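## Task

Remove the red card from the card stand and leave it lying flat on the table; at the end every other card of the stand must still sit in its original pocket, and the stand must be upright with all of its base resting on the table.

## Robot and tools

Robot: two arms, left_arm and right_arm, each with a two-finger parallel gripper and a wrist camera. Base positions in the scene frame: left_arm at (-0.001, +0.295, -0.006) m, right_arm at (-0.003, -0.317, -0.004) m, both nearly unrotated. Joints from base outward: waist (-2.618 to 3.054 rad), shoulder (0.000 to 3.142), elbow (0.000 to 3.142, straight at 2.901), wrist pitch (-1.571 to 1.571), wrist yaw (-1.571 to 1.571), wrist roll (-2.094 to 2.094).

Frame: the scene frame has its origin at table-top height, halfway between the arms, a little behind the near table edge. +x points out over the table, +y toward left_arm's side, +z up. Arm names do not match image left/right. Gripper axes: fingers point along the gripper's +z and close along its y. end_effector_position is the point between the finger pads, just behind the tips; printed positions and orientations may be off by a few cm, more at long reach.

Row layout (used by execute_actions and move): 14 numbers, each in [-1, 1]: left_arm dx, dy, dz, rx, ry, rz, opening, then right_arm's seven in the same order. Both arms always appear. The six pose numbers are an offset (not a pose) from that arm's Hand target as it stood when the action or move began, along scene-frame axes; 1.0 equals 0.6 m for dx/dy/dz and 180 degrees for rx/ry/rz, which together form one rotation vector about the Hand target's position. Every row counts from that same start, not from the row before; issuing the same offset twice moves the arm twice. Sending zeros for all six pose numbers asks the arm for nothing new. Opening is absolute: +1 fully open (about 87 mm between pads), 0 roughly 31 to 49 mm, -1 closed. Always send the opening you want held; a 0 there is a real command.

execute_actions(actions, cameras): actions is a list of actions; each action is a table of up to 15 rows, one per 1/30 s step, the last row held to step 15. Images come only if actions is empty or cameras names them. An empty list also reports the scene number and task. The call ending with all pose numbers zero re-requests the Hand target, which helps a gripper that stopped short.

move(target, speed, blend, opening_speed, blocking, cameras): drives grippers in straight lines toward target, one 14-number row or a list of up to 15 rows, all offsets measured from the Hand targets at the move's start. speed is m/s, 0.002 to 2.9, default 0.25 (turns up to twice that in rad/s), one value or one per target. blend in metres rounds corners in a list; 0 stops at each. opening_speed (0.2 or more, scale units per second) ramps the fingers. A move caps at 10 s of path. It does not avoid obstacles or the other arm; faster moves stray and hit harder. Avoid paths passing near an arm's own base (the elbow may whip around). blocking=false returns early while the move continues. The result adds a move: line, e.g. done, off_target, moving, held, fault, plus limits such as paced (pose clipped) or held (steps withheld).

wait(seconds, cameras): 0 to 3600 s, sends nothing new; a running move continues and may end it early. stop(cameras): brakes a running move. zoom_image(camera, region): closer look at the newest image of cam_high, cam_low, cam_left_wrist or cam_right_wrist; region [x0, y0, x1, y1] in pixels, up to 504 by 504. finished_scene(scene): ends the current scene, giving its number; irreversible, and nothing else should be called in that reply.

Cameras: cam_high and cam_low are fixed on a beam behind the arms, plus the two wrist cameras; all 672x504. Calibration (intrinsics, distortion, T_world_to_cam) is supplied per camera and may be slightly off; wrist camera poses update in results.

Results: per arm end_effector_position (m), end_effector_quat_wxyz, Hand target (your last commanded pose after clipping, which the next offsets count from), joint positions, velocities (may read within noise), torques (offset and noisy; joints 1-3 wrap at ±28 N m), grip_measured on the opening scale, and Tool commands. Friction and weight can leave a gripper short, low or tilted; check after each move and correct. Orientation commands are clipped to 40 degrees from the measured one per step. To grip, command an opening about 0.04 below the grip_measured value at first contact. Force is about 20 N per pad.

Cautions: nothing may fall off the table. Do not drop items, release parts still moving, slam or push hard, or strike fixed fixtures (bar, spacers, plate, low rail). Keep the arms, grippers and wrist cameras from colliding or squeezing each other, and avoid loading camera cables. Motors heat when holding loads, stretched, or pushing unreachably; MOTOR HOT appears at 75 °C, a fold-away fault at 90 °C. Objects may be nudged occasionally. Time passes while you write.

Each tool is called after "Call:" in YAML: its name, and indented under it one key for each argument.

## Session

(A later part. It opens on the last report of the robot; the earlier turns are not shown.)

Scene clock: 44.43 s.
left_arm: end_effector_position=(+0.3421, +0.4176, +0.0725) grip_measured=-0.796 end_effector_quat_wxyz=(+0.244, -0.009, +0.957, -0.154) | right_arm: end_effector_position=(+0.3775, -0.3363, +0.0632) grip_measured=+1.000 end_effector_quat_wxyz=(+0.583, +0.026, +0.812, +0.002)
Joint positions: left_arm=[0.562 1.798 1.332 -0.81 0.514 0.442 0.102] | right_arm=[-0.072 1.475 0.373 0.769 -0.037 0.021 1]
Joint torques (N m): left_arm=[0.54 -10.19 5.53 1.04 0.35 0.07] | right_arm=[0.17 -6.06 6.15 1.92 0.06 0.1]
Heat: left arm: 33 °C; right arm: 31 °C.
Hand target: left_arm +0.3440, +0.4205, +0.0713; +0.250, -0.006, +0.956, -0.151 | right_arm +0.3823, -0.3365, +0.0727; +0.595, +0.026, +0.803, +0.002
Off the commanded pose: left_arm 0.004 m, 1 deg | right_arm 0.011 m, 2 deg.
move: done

Call:
move:
  target: [0,0.012,0.045,0,0,0,-1,0,0,0,0,0,0,1]
  speed: 0.05
  cameras: ["cam_low", "cam_high"]

Call:
zoom_image:
  camera: "cam_low"
  region: [390, 220, 560, 380]

Scene clock: 47.83 s.
left_arm: end_effector_position=(+0.3370, +0.4216, +0.0870) grip_measured=-0.807 end_effector_quat_wxyz=(+0.234, -0.012, +0.959, -0.157) | right_arm: end_effector_position=(+0.3775, -0.3363, +0.0632) grip_measured=+1.000 end_effector_quat_wxyz=(+0.583, +0.026, +0.812, +0.002)
Joint positions: left_arm=[0.578 1.798 1.395 -0.902 0.514 0.458 0.096] | right_arm=[-0.072 1.475 0.373 0.769 -0.037 0.021 1]
Joint torques (N m): left_arm=[0.62 -10.62 8.66 0.66 0.47 0.11] | right_arm=[0.2 -5.86 6.17 1.93 0.08 0.08]
Heat: left arm: 33 °C; right arm: 31 °C.
Hand target: left_arm +0.3441, +0.4277, +0.0983; +0.250, -0.006, +0.956, -0.151 | right_arm +0.3823, -0.3365, +0.0727; +0.595, +0.026, +0.803, +0.002
Off the commanded pose: left_arm 0.015 m, 2 deg | right_arm 0.011 m, 2 deg.
move: off_target (left_arm)
Images, in order (width x height): cam_high 672x504, cam_low 672x504.

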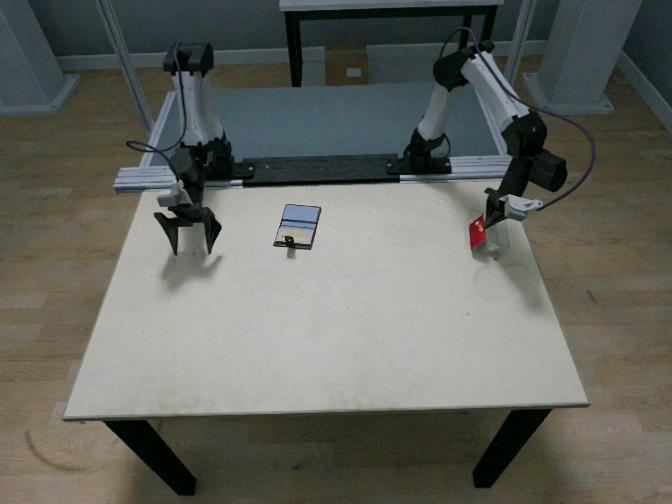

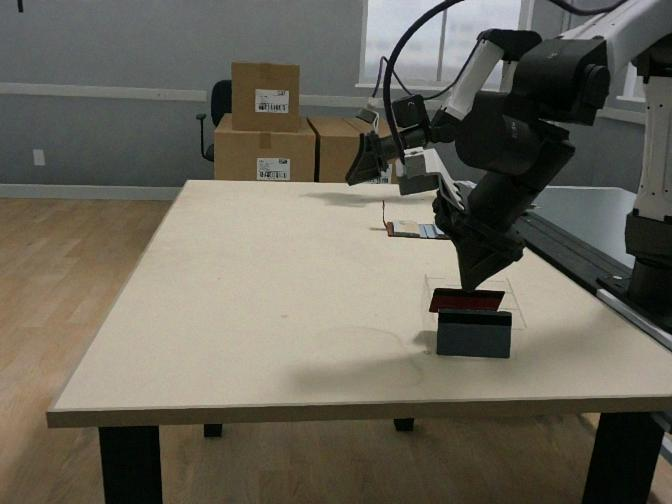

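Scaled by 2.965.

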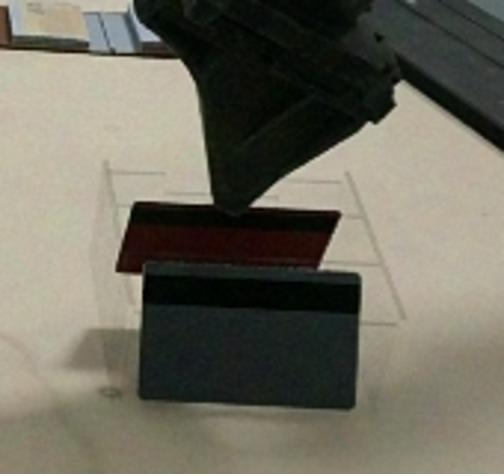

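Call:
zoom_image:
  camera: "cam_high"
  region: [430, 175, 550, 275]

Scaled by 4.200.

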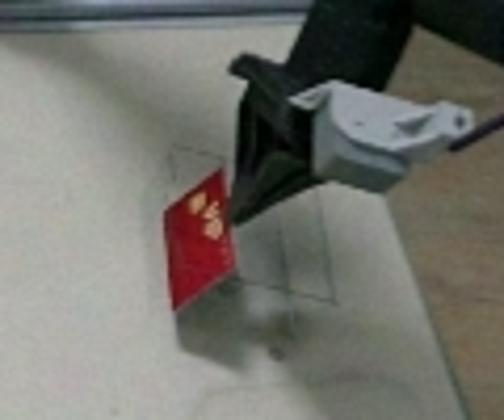

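Call:
move:
  target:
    - [0,-0.012,-0.047,0,0,0,-1,0,0,0,0,0,0,1]
    - [0,-0.012,-0.047,0,0,0,-0.3,0,0,0,0,0,0,1]
    - [0,-0.012,-0.008,0,0,0,-0.3,0,0,0,0,0,0,1]
  speed: 0.06
  opening_speed: 0.8
  cameras: ["cam_high", "cam_low"]

Call:
zoom_image:
  camera: "cam_high"
  region: [430, 175, 550, 275]

Call:
zoom_image:
  camera: "cam_low"
  region: [390, 220, 560, 380]

Scene clock: 54.93 s.
left_arm: end_effector_position=(+0.3368, +0.4191, +0.0793) grip_measured=-0.300 end_effector_quat_wxyz=(+0.235, -0.014, +0.959, -0.160) | right_arm: end_effector_position=(+0.3775, -0.3363, +0.0632) grip_measured=+1.000 end_effector_quat_wxyz=(+0.583, +0.026, +0.812, +0.002)
Joint positions: left_arm=[0.575 1.798 1.362 -0.867 0.517 0.449 0.35] | right_arm=[-0.072 1.475 0.373 0.769 -0.037 0.021 1]
Joint torques (N m): left_arm=[-0.59 -12.07 8.61 0.66 0.36 0] | right_arm=[0.23 -5.93 6.22 1.9 0.07 0.08]
Heat: left arm: 34 °C; right arm: 31 °C.
Hand target: left_arm +0.3440, +0.4205, +0.0935; +0.250, -0.006, +0.956, -0.151 | right_arm +0.3823, -0.3365, +0.0727; +0.595, +0.026, +0.803, +0.002
Off the commanded pose: left_arm 0.016 m, 2 deg | right_arm 0.011 m, 2 deg.
move: off_target (left_arm)

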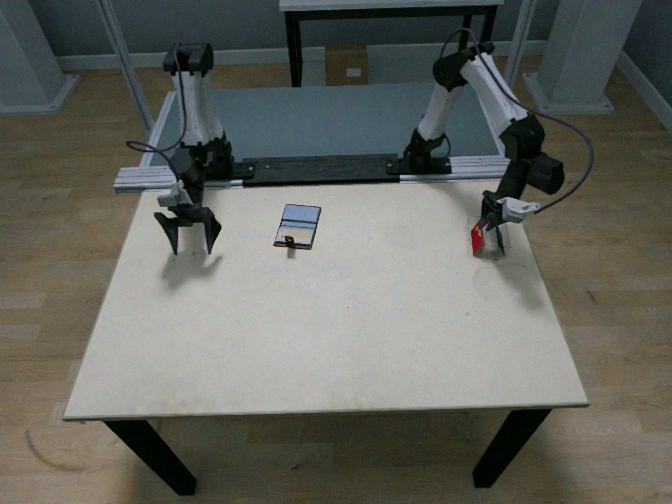

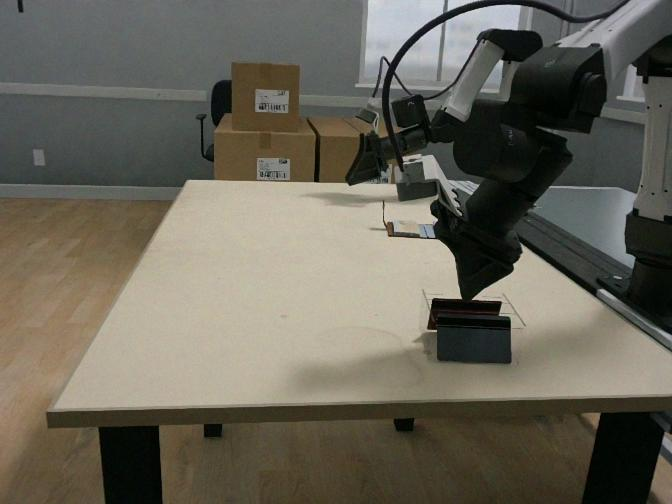

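Scaled by 4.200.

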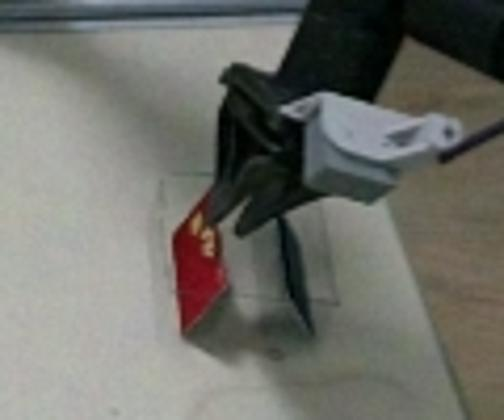

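Scaled by 2.965.

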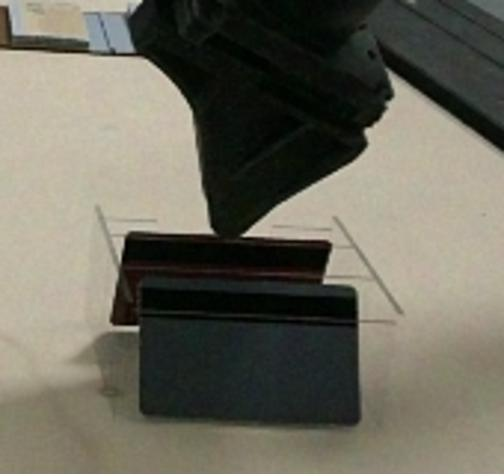

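Call:
move:
  target:
    - [0,-0.014,0.008,0,0,0,-0.2,0,0,0,0,0,0,1]
    - [0,-0.014,-0.042,0,0,0,-0.2,0,0,0,0,0,0,1]
  speed: 0.06
  cameras: ["cam_high"]

Call:
zoom_image:
  camera: "cam_high"
  region: [430, 175, 550, 275]

Scene clock: 57.90 s.
left_arm: end_effector_position=(+0.3407, +0.4119, +0.0651) grip_measured=-0.200 end_effector_quat_wxyz=(+0.241, -0.009, +0.958, -0.158) | right_arm: end_effector_position=(+0.3775, -0.3363, +0.0632) grip_measured=+1.000 end_effector_quat_wxyz=(+0.583, +0.026, +0.812, +0.002)
Joint positions: left_arm=[0.552 1.797 1.299 -0.783 0.514 0.431 0.4] | right_arm=[-0.072 1.475 0.373 0.769 -0.037 0.021 1]
Joint torques (N m): left_arm=[-0.53 -11.59 5.42 1 0.34 -0.02] | right_arm=[0.32 -5.91 6.24 1.93 0.06 0.08]
Heat: left arm: 34 °C; right arm: 31 °C.
Hand target: left_arm +0.3441, +0.4120, +0.0684; +0.251, -0.006, +0.956, -0.151 | right_arm +0.3823, -0.3365, +0.0727; +0.595, +0.026, +0.803, +0.002
Off the commanded pose: left_arm 0.005 m, 1 deg | right_arm 0.011 m, 2 deg.
move: done

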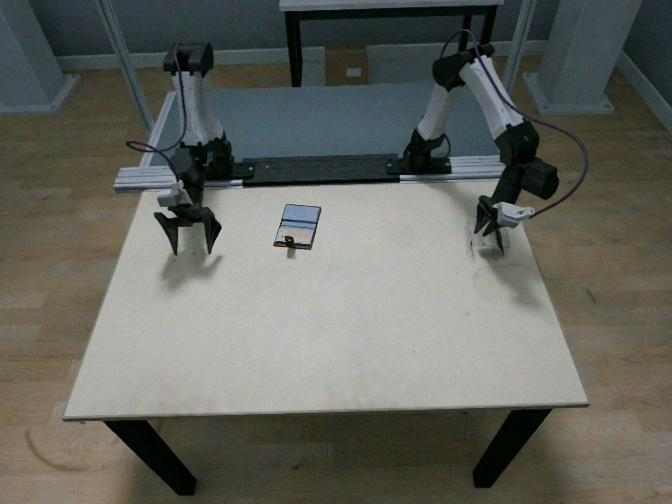

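Scaled by 4.200.

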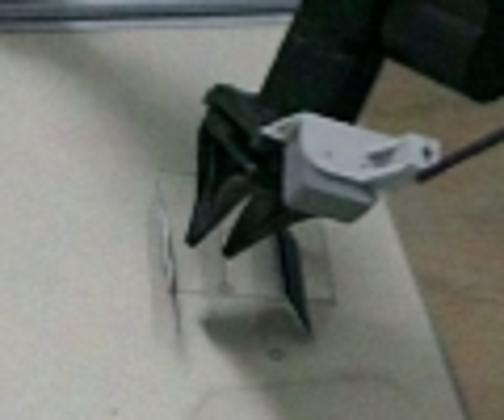

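Call:
move:
  target: [0,0,0.05,0,0,0,-0.2,0,0,0,0,0,0,1]
  speed: 0.1
  cameras: ["cam_high","cam_low"]

Call:
zoom_image:
  camera: "cam_high"
  region: [430, 175, 550, 275]

Call:
zoom_image:
  camera: "cam_low"
  region: [390, 220, 560, 380]

Scene clock: 59.77 s.
left_arm: end_effector_position=(+0.3369, +0.4097, +0.0775) grip_measured=-0.200 end_effector_quat_wxyz=(+0.227, -0.014, +0.960, -0.165) | right_arm: end_effector_position=(+0.3775, -0.3363, +0.0632) grip_measured=+1.000 end_effector_quat_wxyz=(+0.583, +0.026, +0.812, +0.002)
Joint positions: left_arm=[0.552 1.797 1.353 -0.869 0.513 0.431 0.4] | right_arm=[-0.072 1.475 0.373 0.769 -0.037 0.021 1]
Joint torques (N m): left_arm=[-0.38 -13.94 8.42 0.63 0.33 -0.01] | right_arm=[0.31 -5.89 6.24 1.91 0.07 0.07]
Heat: left arm: 35 °C; right arm: 31 °C.
Hand target: left_arm +0.3441, +0.4120, +0.0984; +0.251, -0.006, +0.956, -0.151 | right_arm +0.3823, -0.3365, +0.0727; +0.595, +0.026, +0.803, +0.002
Off the commanded pose: left_arm 0.022 m, 3 deg | right_arm 0.011 m, 2 deg.
move: off_target (left_arm)

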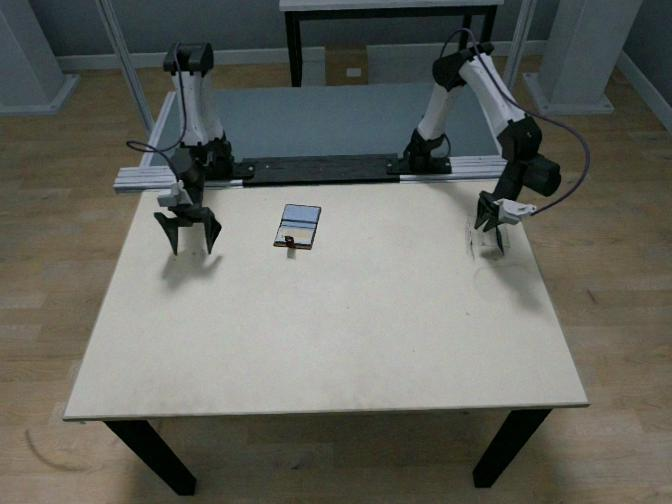

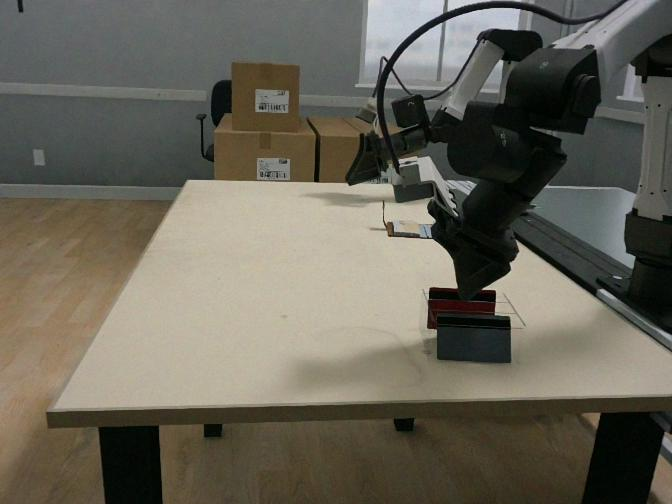

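Scaled by 4.200.

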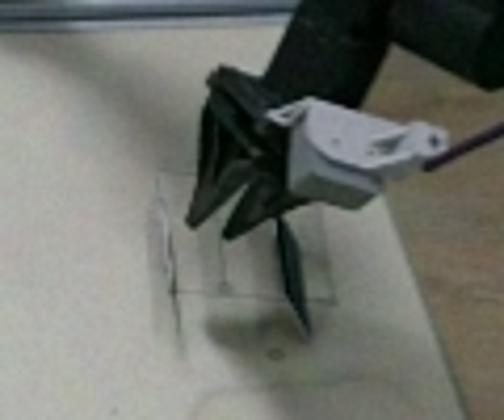

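Scaled by 2.965.

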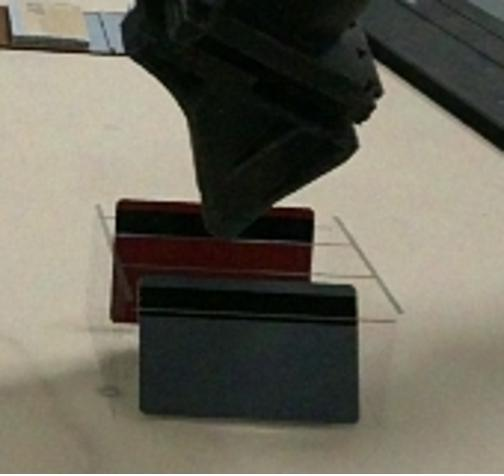

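Call:
move:
  target:
    - [0,-0.01,0.042,0.095,0,0,0,0,0,0,0,0,0,1]
    - [0,-0.024,0.042,0.095,0,0,0,0,0,0,0,0,0,1]
  speed: 0.12
  cameras: ["cam_high","cam_left_wrist"]

Call:
zoom_image:
  camera: "cam_high"
  region: [430, 175, 550, 275]

Scene clock: 64.13 s.
left_arm: end_effector_position=(+0.3410, +0.3977, +0.1103) grip_measured=+0.000 end_effector_quat_wxyz=(+0.225, +0.031, +0.974, -0.019) | right_arm: end_effector_position=(+0.3775, -0.3363, +0.0632) grip_measured=+1.000 end_effector_quat_wxyz=(+0.583, +0.026, +0.812, +0.002)
Joint positions: left_arm=[0.372 1.651 1.342 -0.851 0.198 0.369 0.5] | right_arm=[-0.072 1.475 0.373 0.769 -0.037 0.021 1]
Joint torques (N m): left_arm=[-0.51 -13.19 5.91 1.24 0.19 -0.11] | right_arm=[0.34 -5.83 6.3 1.95 0.04 0.09]
Heat: left arm: 36 °C; right arm: 31 °C.
Hand target: left_arm +0.3441, +0.3977, +0.1235; +0.248, +0.031, +0.968, -0.007 | right_arm +0.3823, -0.3365, +0.0727; +0.595, +0.026, +0.803, +0.002
Off the commanded pose: left_arm 0.014 m, 3 deg | right_arm 0.011 m, 2 deg.
move: off_target (left_arm)
cam_left_wrist: T_world_to_cam=[[-0.05326, -0.99858, 0.00317, 0.41361], [-0.96072, 0.05211, 0.27259, 0.31499], [-0.27237, 0.01147, -0.96212, 0.3432]] pos_world=[0.41812, 0.39267, 0.24302]

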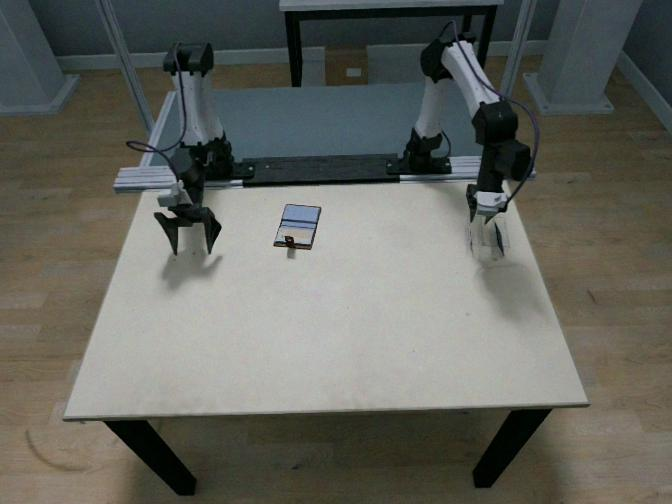

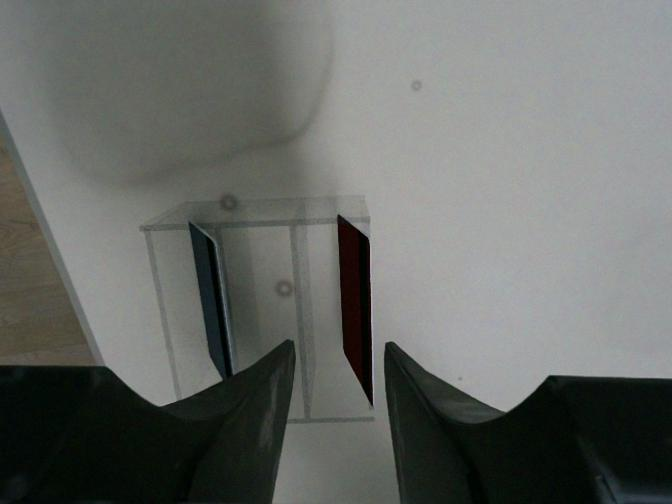

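Scaled by 4.200.

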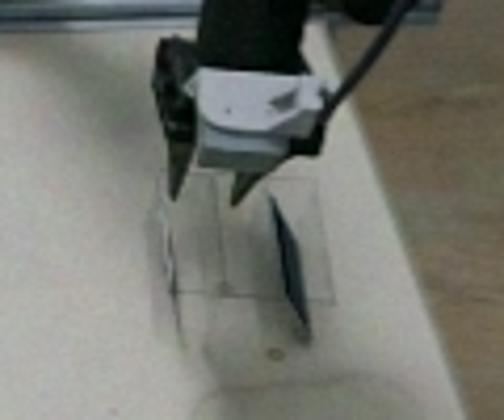

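Call:
move:
  target:
    - [0,-0.025,0,0,0,0,0,0,0,0,0,0,0,1]
    - [0,-0.025,-0.062,0,0,0,0,0,0,0,0,0,0,1]
  speed: 0.1
  cameras: ["cam_low","cam_left_wrist"]

Call:
zoom_image:
  camera: "cam_low"
  region: [390, 220, 560, 380]

Scene clock: 67.23 s.
left_arm: end_effector_position=(+0.3400, +0.3827, +0.0786) grip_measured=+0.000 end_effector_quat_wxyz=(+0.231, +0.031, +0.972, -0.015) | right_arm: end_effector_position=(+0.3775, -0.3363, +0.0632) grip_measured=+1.000 end_effector_quat_wxyz=(+0.583, +0.026, +0.812, +0.002)
Joint positions: left_arm=[0.326 1.631 1.189 -0.695 0.177 0.327 0.5] | right_arm=[-0.072 1.475 0.373 0.769 -0.037 0.021 1]
Joint torques (N m): left_arm=[-0.38 -11.4 5.81 1.3 0.14 -0.06] | right_arm=[0.27 -5.86 6.19 1.9 0.07 0.07]
Heat: left arm: 36 °C; right arm: 31 °C.
Hand target: left_arm +0.3440, +0.3827, +0.0863; +0.248, +0.031, +0.968, -0.007 | right_arm +0.3823, -0.3365, +0.0727; +0.595, +0.026, +0.803, +0.002
Off the commanded pose: left_arm 0.009 m, 2 deg | right_arm 0.011 m, 2 deg.
move: done
cam_left_wrist: T_world_to_cam=[[-0.05229, -0.99862, -0.00486, 0.39908], [-0.96436, 0.04923, 0.25996, 0.32683], [-0.25937, 0.01828, -0.96561, 0.30587]] pos_world=[0.41539, 0.37685, 0.21232]

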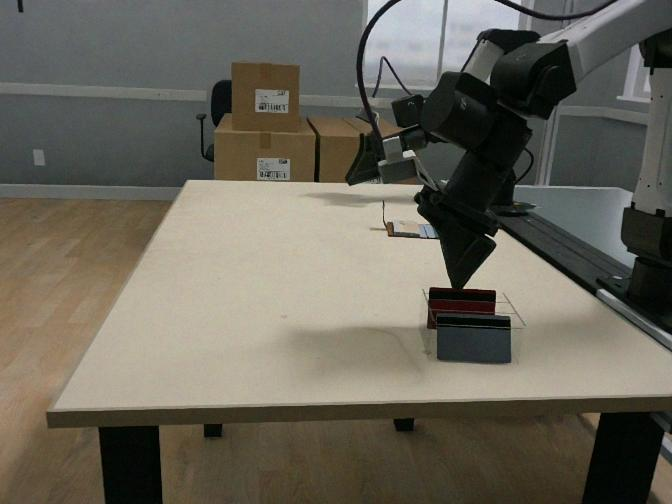

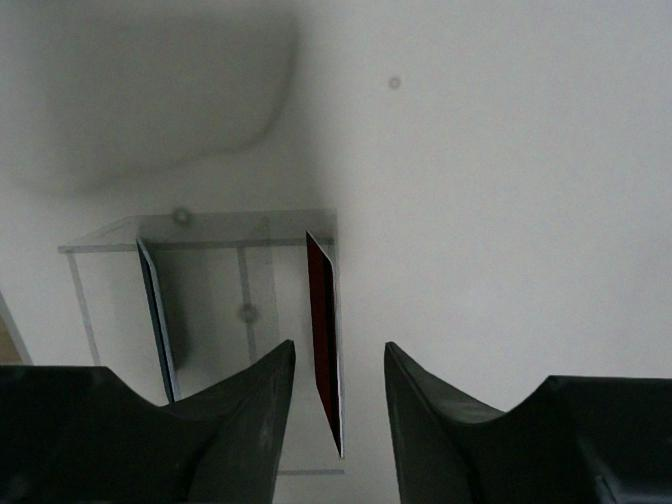

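Scaled by 2.965.

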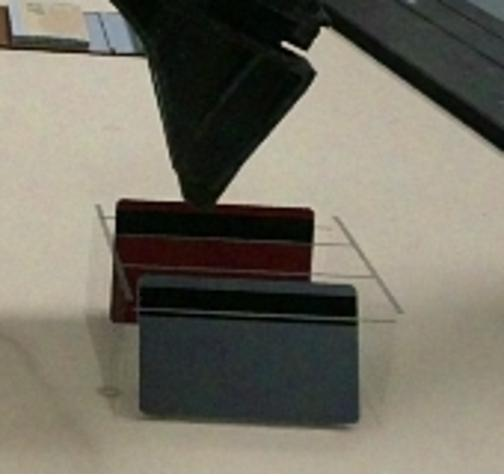

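Call:
move:
  target:
    - [0,0,-0.014,0,0,0,0,0,0,0,0,0,0,1]
    - [0,0,-0.014,0,0,0,-1,0,0,0,0,0,0,1]
  speed: 0.08
  opening_speed: 0.8
  cameras: ["cam_low","cam_left_wrist"]

Call:
zoom_image:
  camera: "cam_low"
  region: [390, 220, 560, 380]

Scene clock: 70.10 s.
left_arm: end_effector_position=(+0.3406, +0.3833, +0.0725) grip_measured=-0.973 end_effector_quat_wxyz=(+0.235, +0.031, +0.971, -0.013) | right_arm: end_effector_position=(+0.3775, -0.3363, +0.0632) grip_measured=+1.000 end_effector_quat_wxyz=(+0.583, +0.026, +0.812, +0.002)
Joint positions: left_arm=[0.326 1.631 1.161 -0.658 0.175 0.326 0.013] | right_arm=[-0.072 1.475 0.373 0.769 -0.037 0.021 1]
Joint torques (N m): left_arm=[-0.29 -10.43 5.68 1.34 0.2 -0.09] | right_arm=[0.28 -6.05 6.22 1.91 0.08 0.06]
Heat: left arm: 36 °C; right arm: 31 °C.
Hand target: left_arm +0.3440, +0.3828, +0.0779; +0.248, +0.031, +0.968, -0.007 | right_arm +0.3823, -0.3365, +0.0727; +0.595, +0.026, +0.803, +0.002
Off the commanded pose: left_arm 0.006 m, 2 deg | right_arm 0.011 m, 2 deg.
move: done
cam_left_wrist: T_world_to_cam=[[-0.05094, -0.99865, -0.00976, 0.39959], [-0.9665, 0.04683, 0.25236, 0.33124], [-0.25156, 0.02229, -0.96759, 0.29601]] pos_world=[0.41496, 0.37694, 0.20673]

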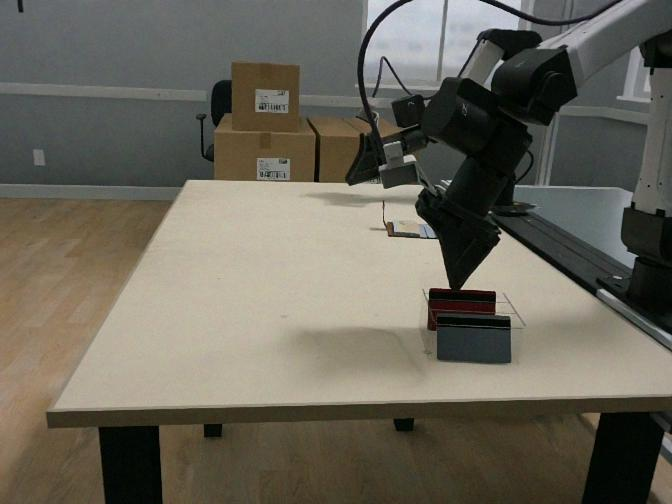

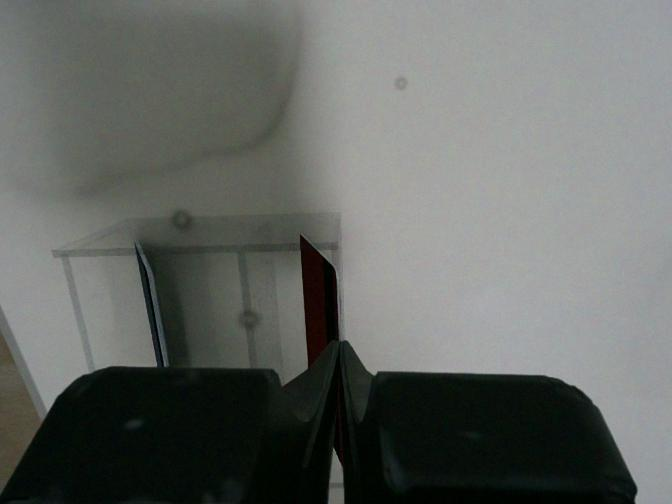

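Scaled by 2.965.

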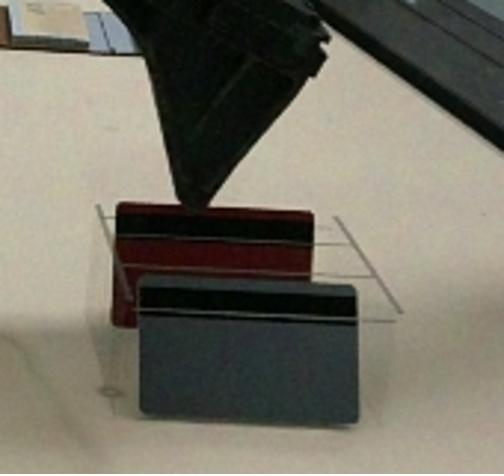

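Call:
move:
  target: [0,-0.03,0.15,0,0,0,-1,0,0,0,0,0,0,1]
  speed: 0.08
  cameras: ["cam_low","cam_left_wrist"]

Call:
zoom_image:
  camera: "cam_low"
  region: [390, 200, 560, 380]

Scene clock: 72.97 s.
left_arm: end_effector_position=(+0.3398, +0.3651, +0.1473) grip_measured=-0.989 end_effector_quat_wxyz=(+0.223, +0.031, +0.974, -0.016) | right_arm: end_effector_position=(+0.3775, -0.3363, +0.0632) grip_measured=+1.000 end_effector_quat_wxyz=(+0.583, +0.026, +0.812, +0.002)
Joint positions: left_arm=[0.271 1.609 1.443 -0.98 0.152 0.276 0.006] | right_arm=[-0.072 1.475 0.373 0.769 -0.037 0.021 1]
Joint torques (N m): left_arm=[-0.5 -12.12 8.79 0.98 0.14 -0.09] | right_arm=[0.2 -5.87 6.34 1.93 0.09 0.06]
Heat: left arm: 37 °C; right arm: 31 °C.
Hand target: left_arm +0.3440, +0.3647, +0.1679; +0.248, +0.031, +0.968, -0.007 | right_arm +0.3823, -0.3365, +0.0727; +0.595, +0.026, +0.803, +0.002
Off the commanded pose: left_arm 0.021 m, 3 deg | right_arm 0.011 m, 2 deg.
move: off_target (left_arm)
cam_left_wrist: T_world_to_cam=[[-0.05182, -0.99865, -0.00173, 0.38109], [-0.95979, 0.04932, 0.27634, 0.30566], [-0.27588, 0.01598, -0.96106, 0.37814]] pos_world=[0.41744, 0.35946, 0.27961]

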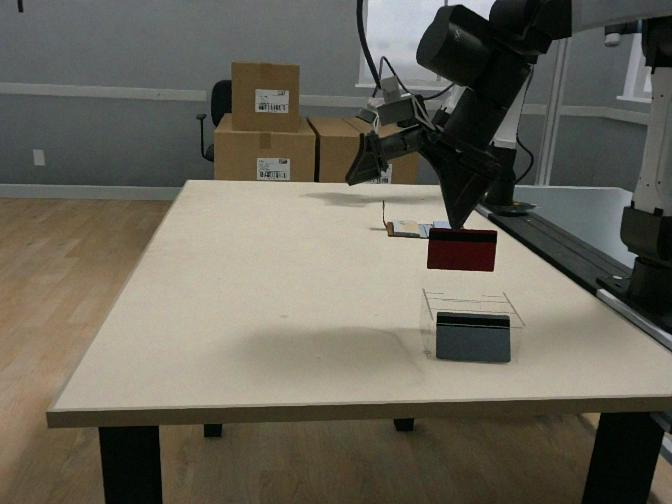

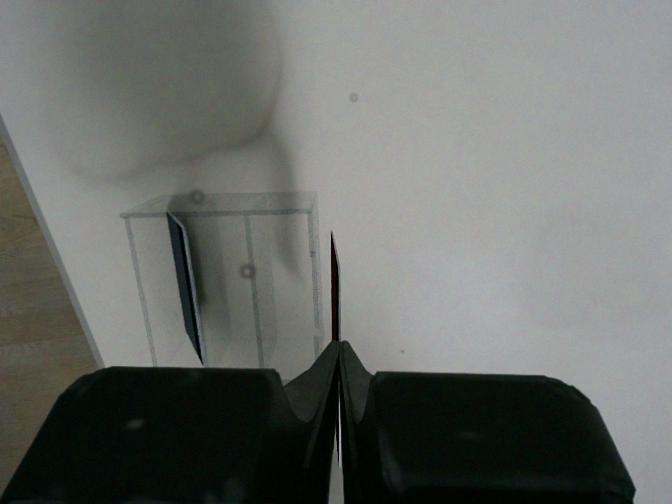

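Scaled by 2.800.

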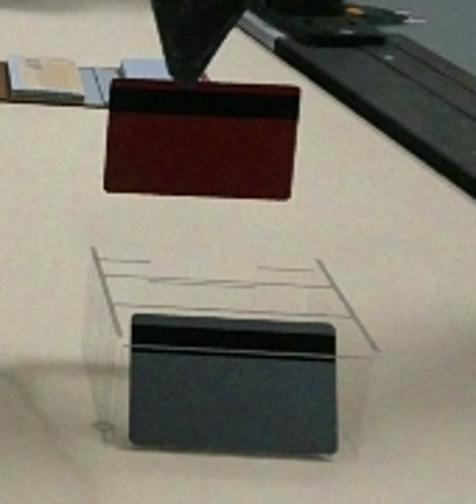

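Call:
move:
  target:
    - [0,-0.15,0.03,0,0,0,-1,0,0,0,0,0,0,1]
    - [-0.023,-0.3,-0.04,0.287,-0.0673,-0.3886,-1,0,0,0,0,0,0,1]
  speed: [0.25,0.3]
  blend: 0.04
  cameras: ["cam_low","cam_high"]

Scene clock: 79.07 s.
left_arm: end_effector_position=(+0.3290, +0.1865, +0.1331) grip_measured=-0.989 end_effector_quat_wxyz=(+0.234, +0.664, +0.665, +0.249) | right_arm: end_effector_position=(+0.3775, -0.3363, +0.0632) grip_measured=+1.000 end_effector_quat_wxyz=(+0.583, +0.026, +0.812, +0.002)
Joint positions: left_arm=[-0.589 1.404 1.004 -0.58 -0.395 1.077 0.006] | right_arm=[-0.072 1.475 0.373 0.769 -0.037 0.021 1]
Joint torques (N m): left_arm=[-0.1 -9.92 5.9 1.47 -0.1 0.02] | right_arm=[0.18 -5.89 6.2 1.91 0.09 0.1]
Heat: left arm: 37 °C; right arm: 31 °C.
Hand target: left_arm +0.3302, +0.1847, +0.1438; +0.255, +0.659, +0.659, +0.256 | right_arm +0.3823, -0.3365, +0.0727; +0.595, +0.026, +0.803, +0.002
Off the commanded pose: left_arm 0.011 m, 3 deg | right_arm 0.011 m, 2 deg.
move: off_target (left_arm)
Images, in order (width x height): cam_high 672x504, cam_low 672x504.

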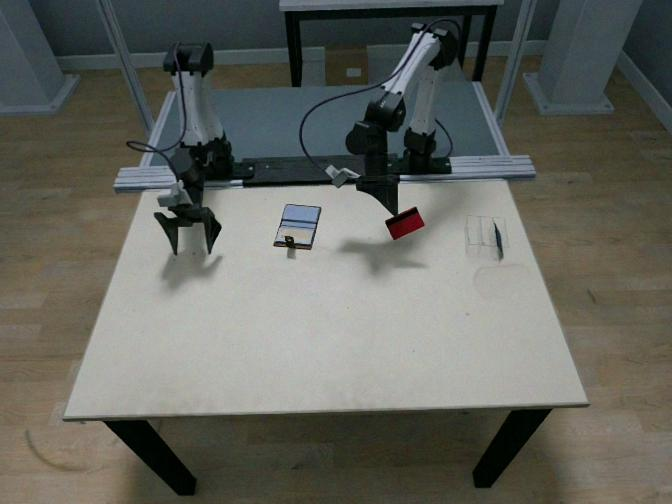

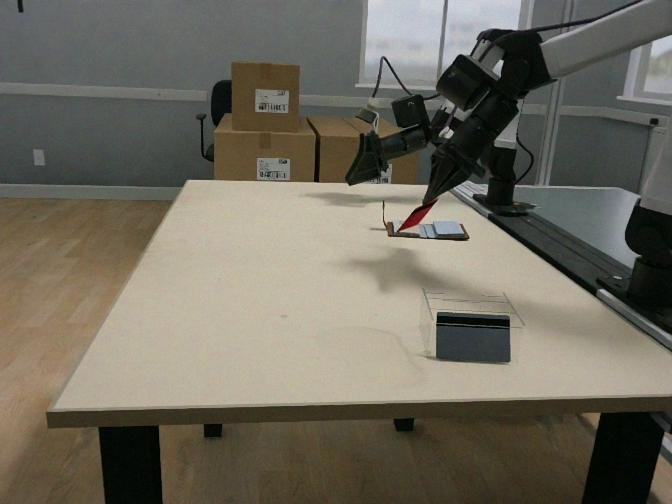

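Call:
move:
  target: [0,0,-0.138,0,0,0,-1,0,0,0,0,0,0,1]
  speed: 0.09
  cameras: ["cam_low"]

Call:
zoom_image:
  camera: "cam_low"
  region: [360, 170, 480, 280]

Scene clock: 81.63 s.
left_arm: end_effector_position=(+0.3293, +0.1864, +0.0650) grip_measured=-0.989 end_effector_quat_wxyz=(+0.256, +0.656, +0.663, +0.253) | right_arm: end_effector_position=(+0.3775, -0.3363, +0.0632) grip_measured=+1.000 end_effector_quat_wxyz=(+0.583, +0.026, +0.812, +0.002)
Joint positions: left_arm=[-0.589 1.466 0.75 -0.217 -0.395 1.078 0.006] | right_arm=[-0.072 1.475 0.373 0.769 -0.037 0.021 1]
Joint torques (N m): left_arm=[-0.46 -5.26 5.46 1.6 -0.08 0.05] | right_arm=[0.16 -5.9 6.24 1.94 0.08 0.06]
Heat: left arm: 37 °C; right arm: 31 °C.
Hand target: left_arm +0.3302, +0.1847, +0.0611; +0.255, +0.659, +0.659, +0.256 | right_arm +0.3823, -0.3365, +0.0727; +0.595, +0.026, +0.803, +0.002
Off the commanded pose: left_arm 0.004 m, 1 deg | right_arm 0.011 m, 2 deg.
move: done

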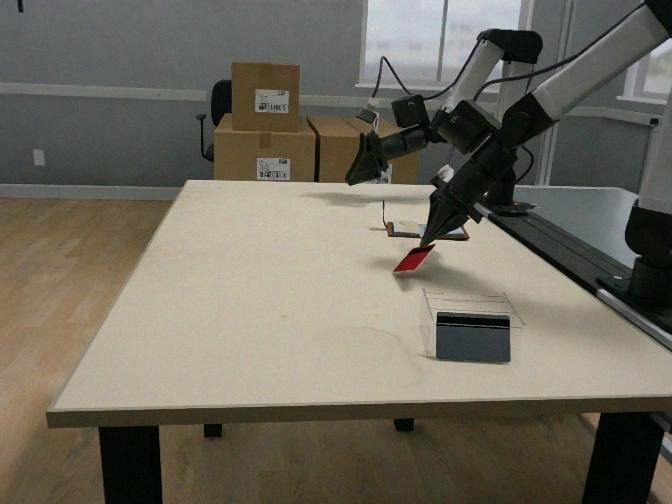

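Scaled by 4.200.

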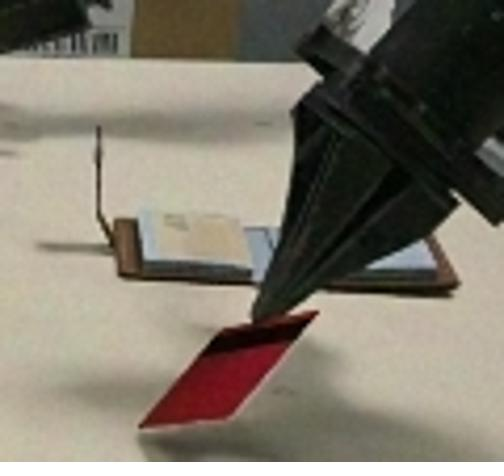

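Call:
move:
  target:
    - [0,0,-0.022,0,0,0,-1,0,0,0,0,0,0,1]
    - [0,0,-0.022,0,0,0,-0.2,0,0,0,0,0,0,1]
  speed: 0.06
  opening_speed: 0.5
  cameras: ["cam_low"]

Call:
zoom_image:
  camera: "cam_low"
  region: [360, 170, 480, 280]

Scene clock: 85.43 s.
left_arm: end_effector_position=(+0.3304, +0.1865, +0.0528) grip_measured=-0.201 end_effector_quat_wxyz=(+0.257, +0.655, +0.663, +0.255) | right_arm: end_effector_position=(+0.3775, -0.3363, +0.0632) grip_measured=+1.000 end_effector_quat_wxyz=(+0.583, +0.026, +0.812, +0.002)
Joint positions: left_arm=[-0.589 1.496 0.717 -0.15 -0.4 1.079 0.4] | right_arm=[-0.072 1.475 0.373 0.769 -0.037 0.021 1]
Joint torques (N m): left_arm=[-0.39 -5.46 5.05 1.54 -0.07 0.06] | right_arm=[0.23 -5.96 6.23 1.94 0.05 0.09]
Heat: left arm: 36 °C; right arm: 31 °C.
Hand target: left_arm +0.3303, +0.1847, +0.0479; +0.255, +0.659, +0.659, +0.256 | right_arm +0.3823, -0.3365, +0.0727; +0.595, +0.026, +0.803, +0.002
Off the commanded pose: left_arm 0.005 m, 1 deg | right_arm 0.011 m, 2 deg.
move: done

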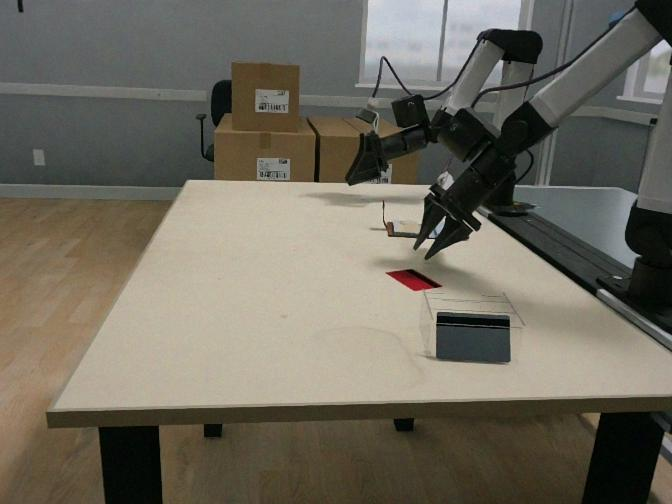

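Scaled by 4.200.

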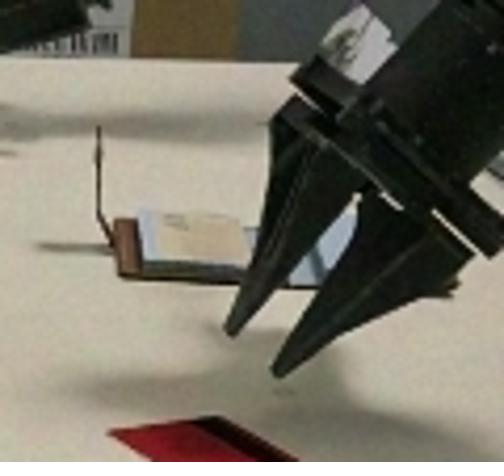

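Call:
zoom_image:
  camera: "cam_low"
  region: [370, 240, 540, 380]

Scaled by 2.965.

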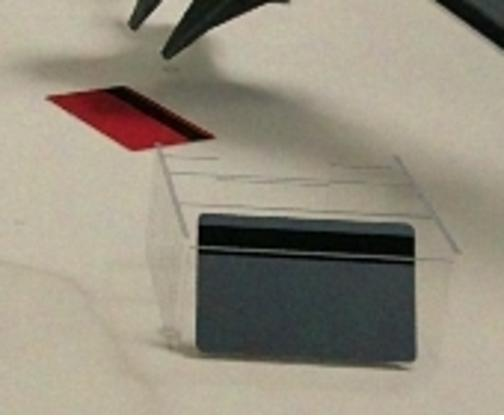

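Flat on the table, clear of the stand.

Call:
finished_scene:
  scene: 3

The scene is finished: the task was done.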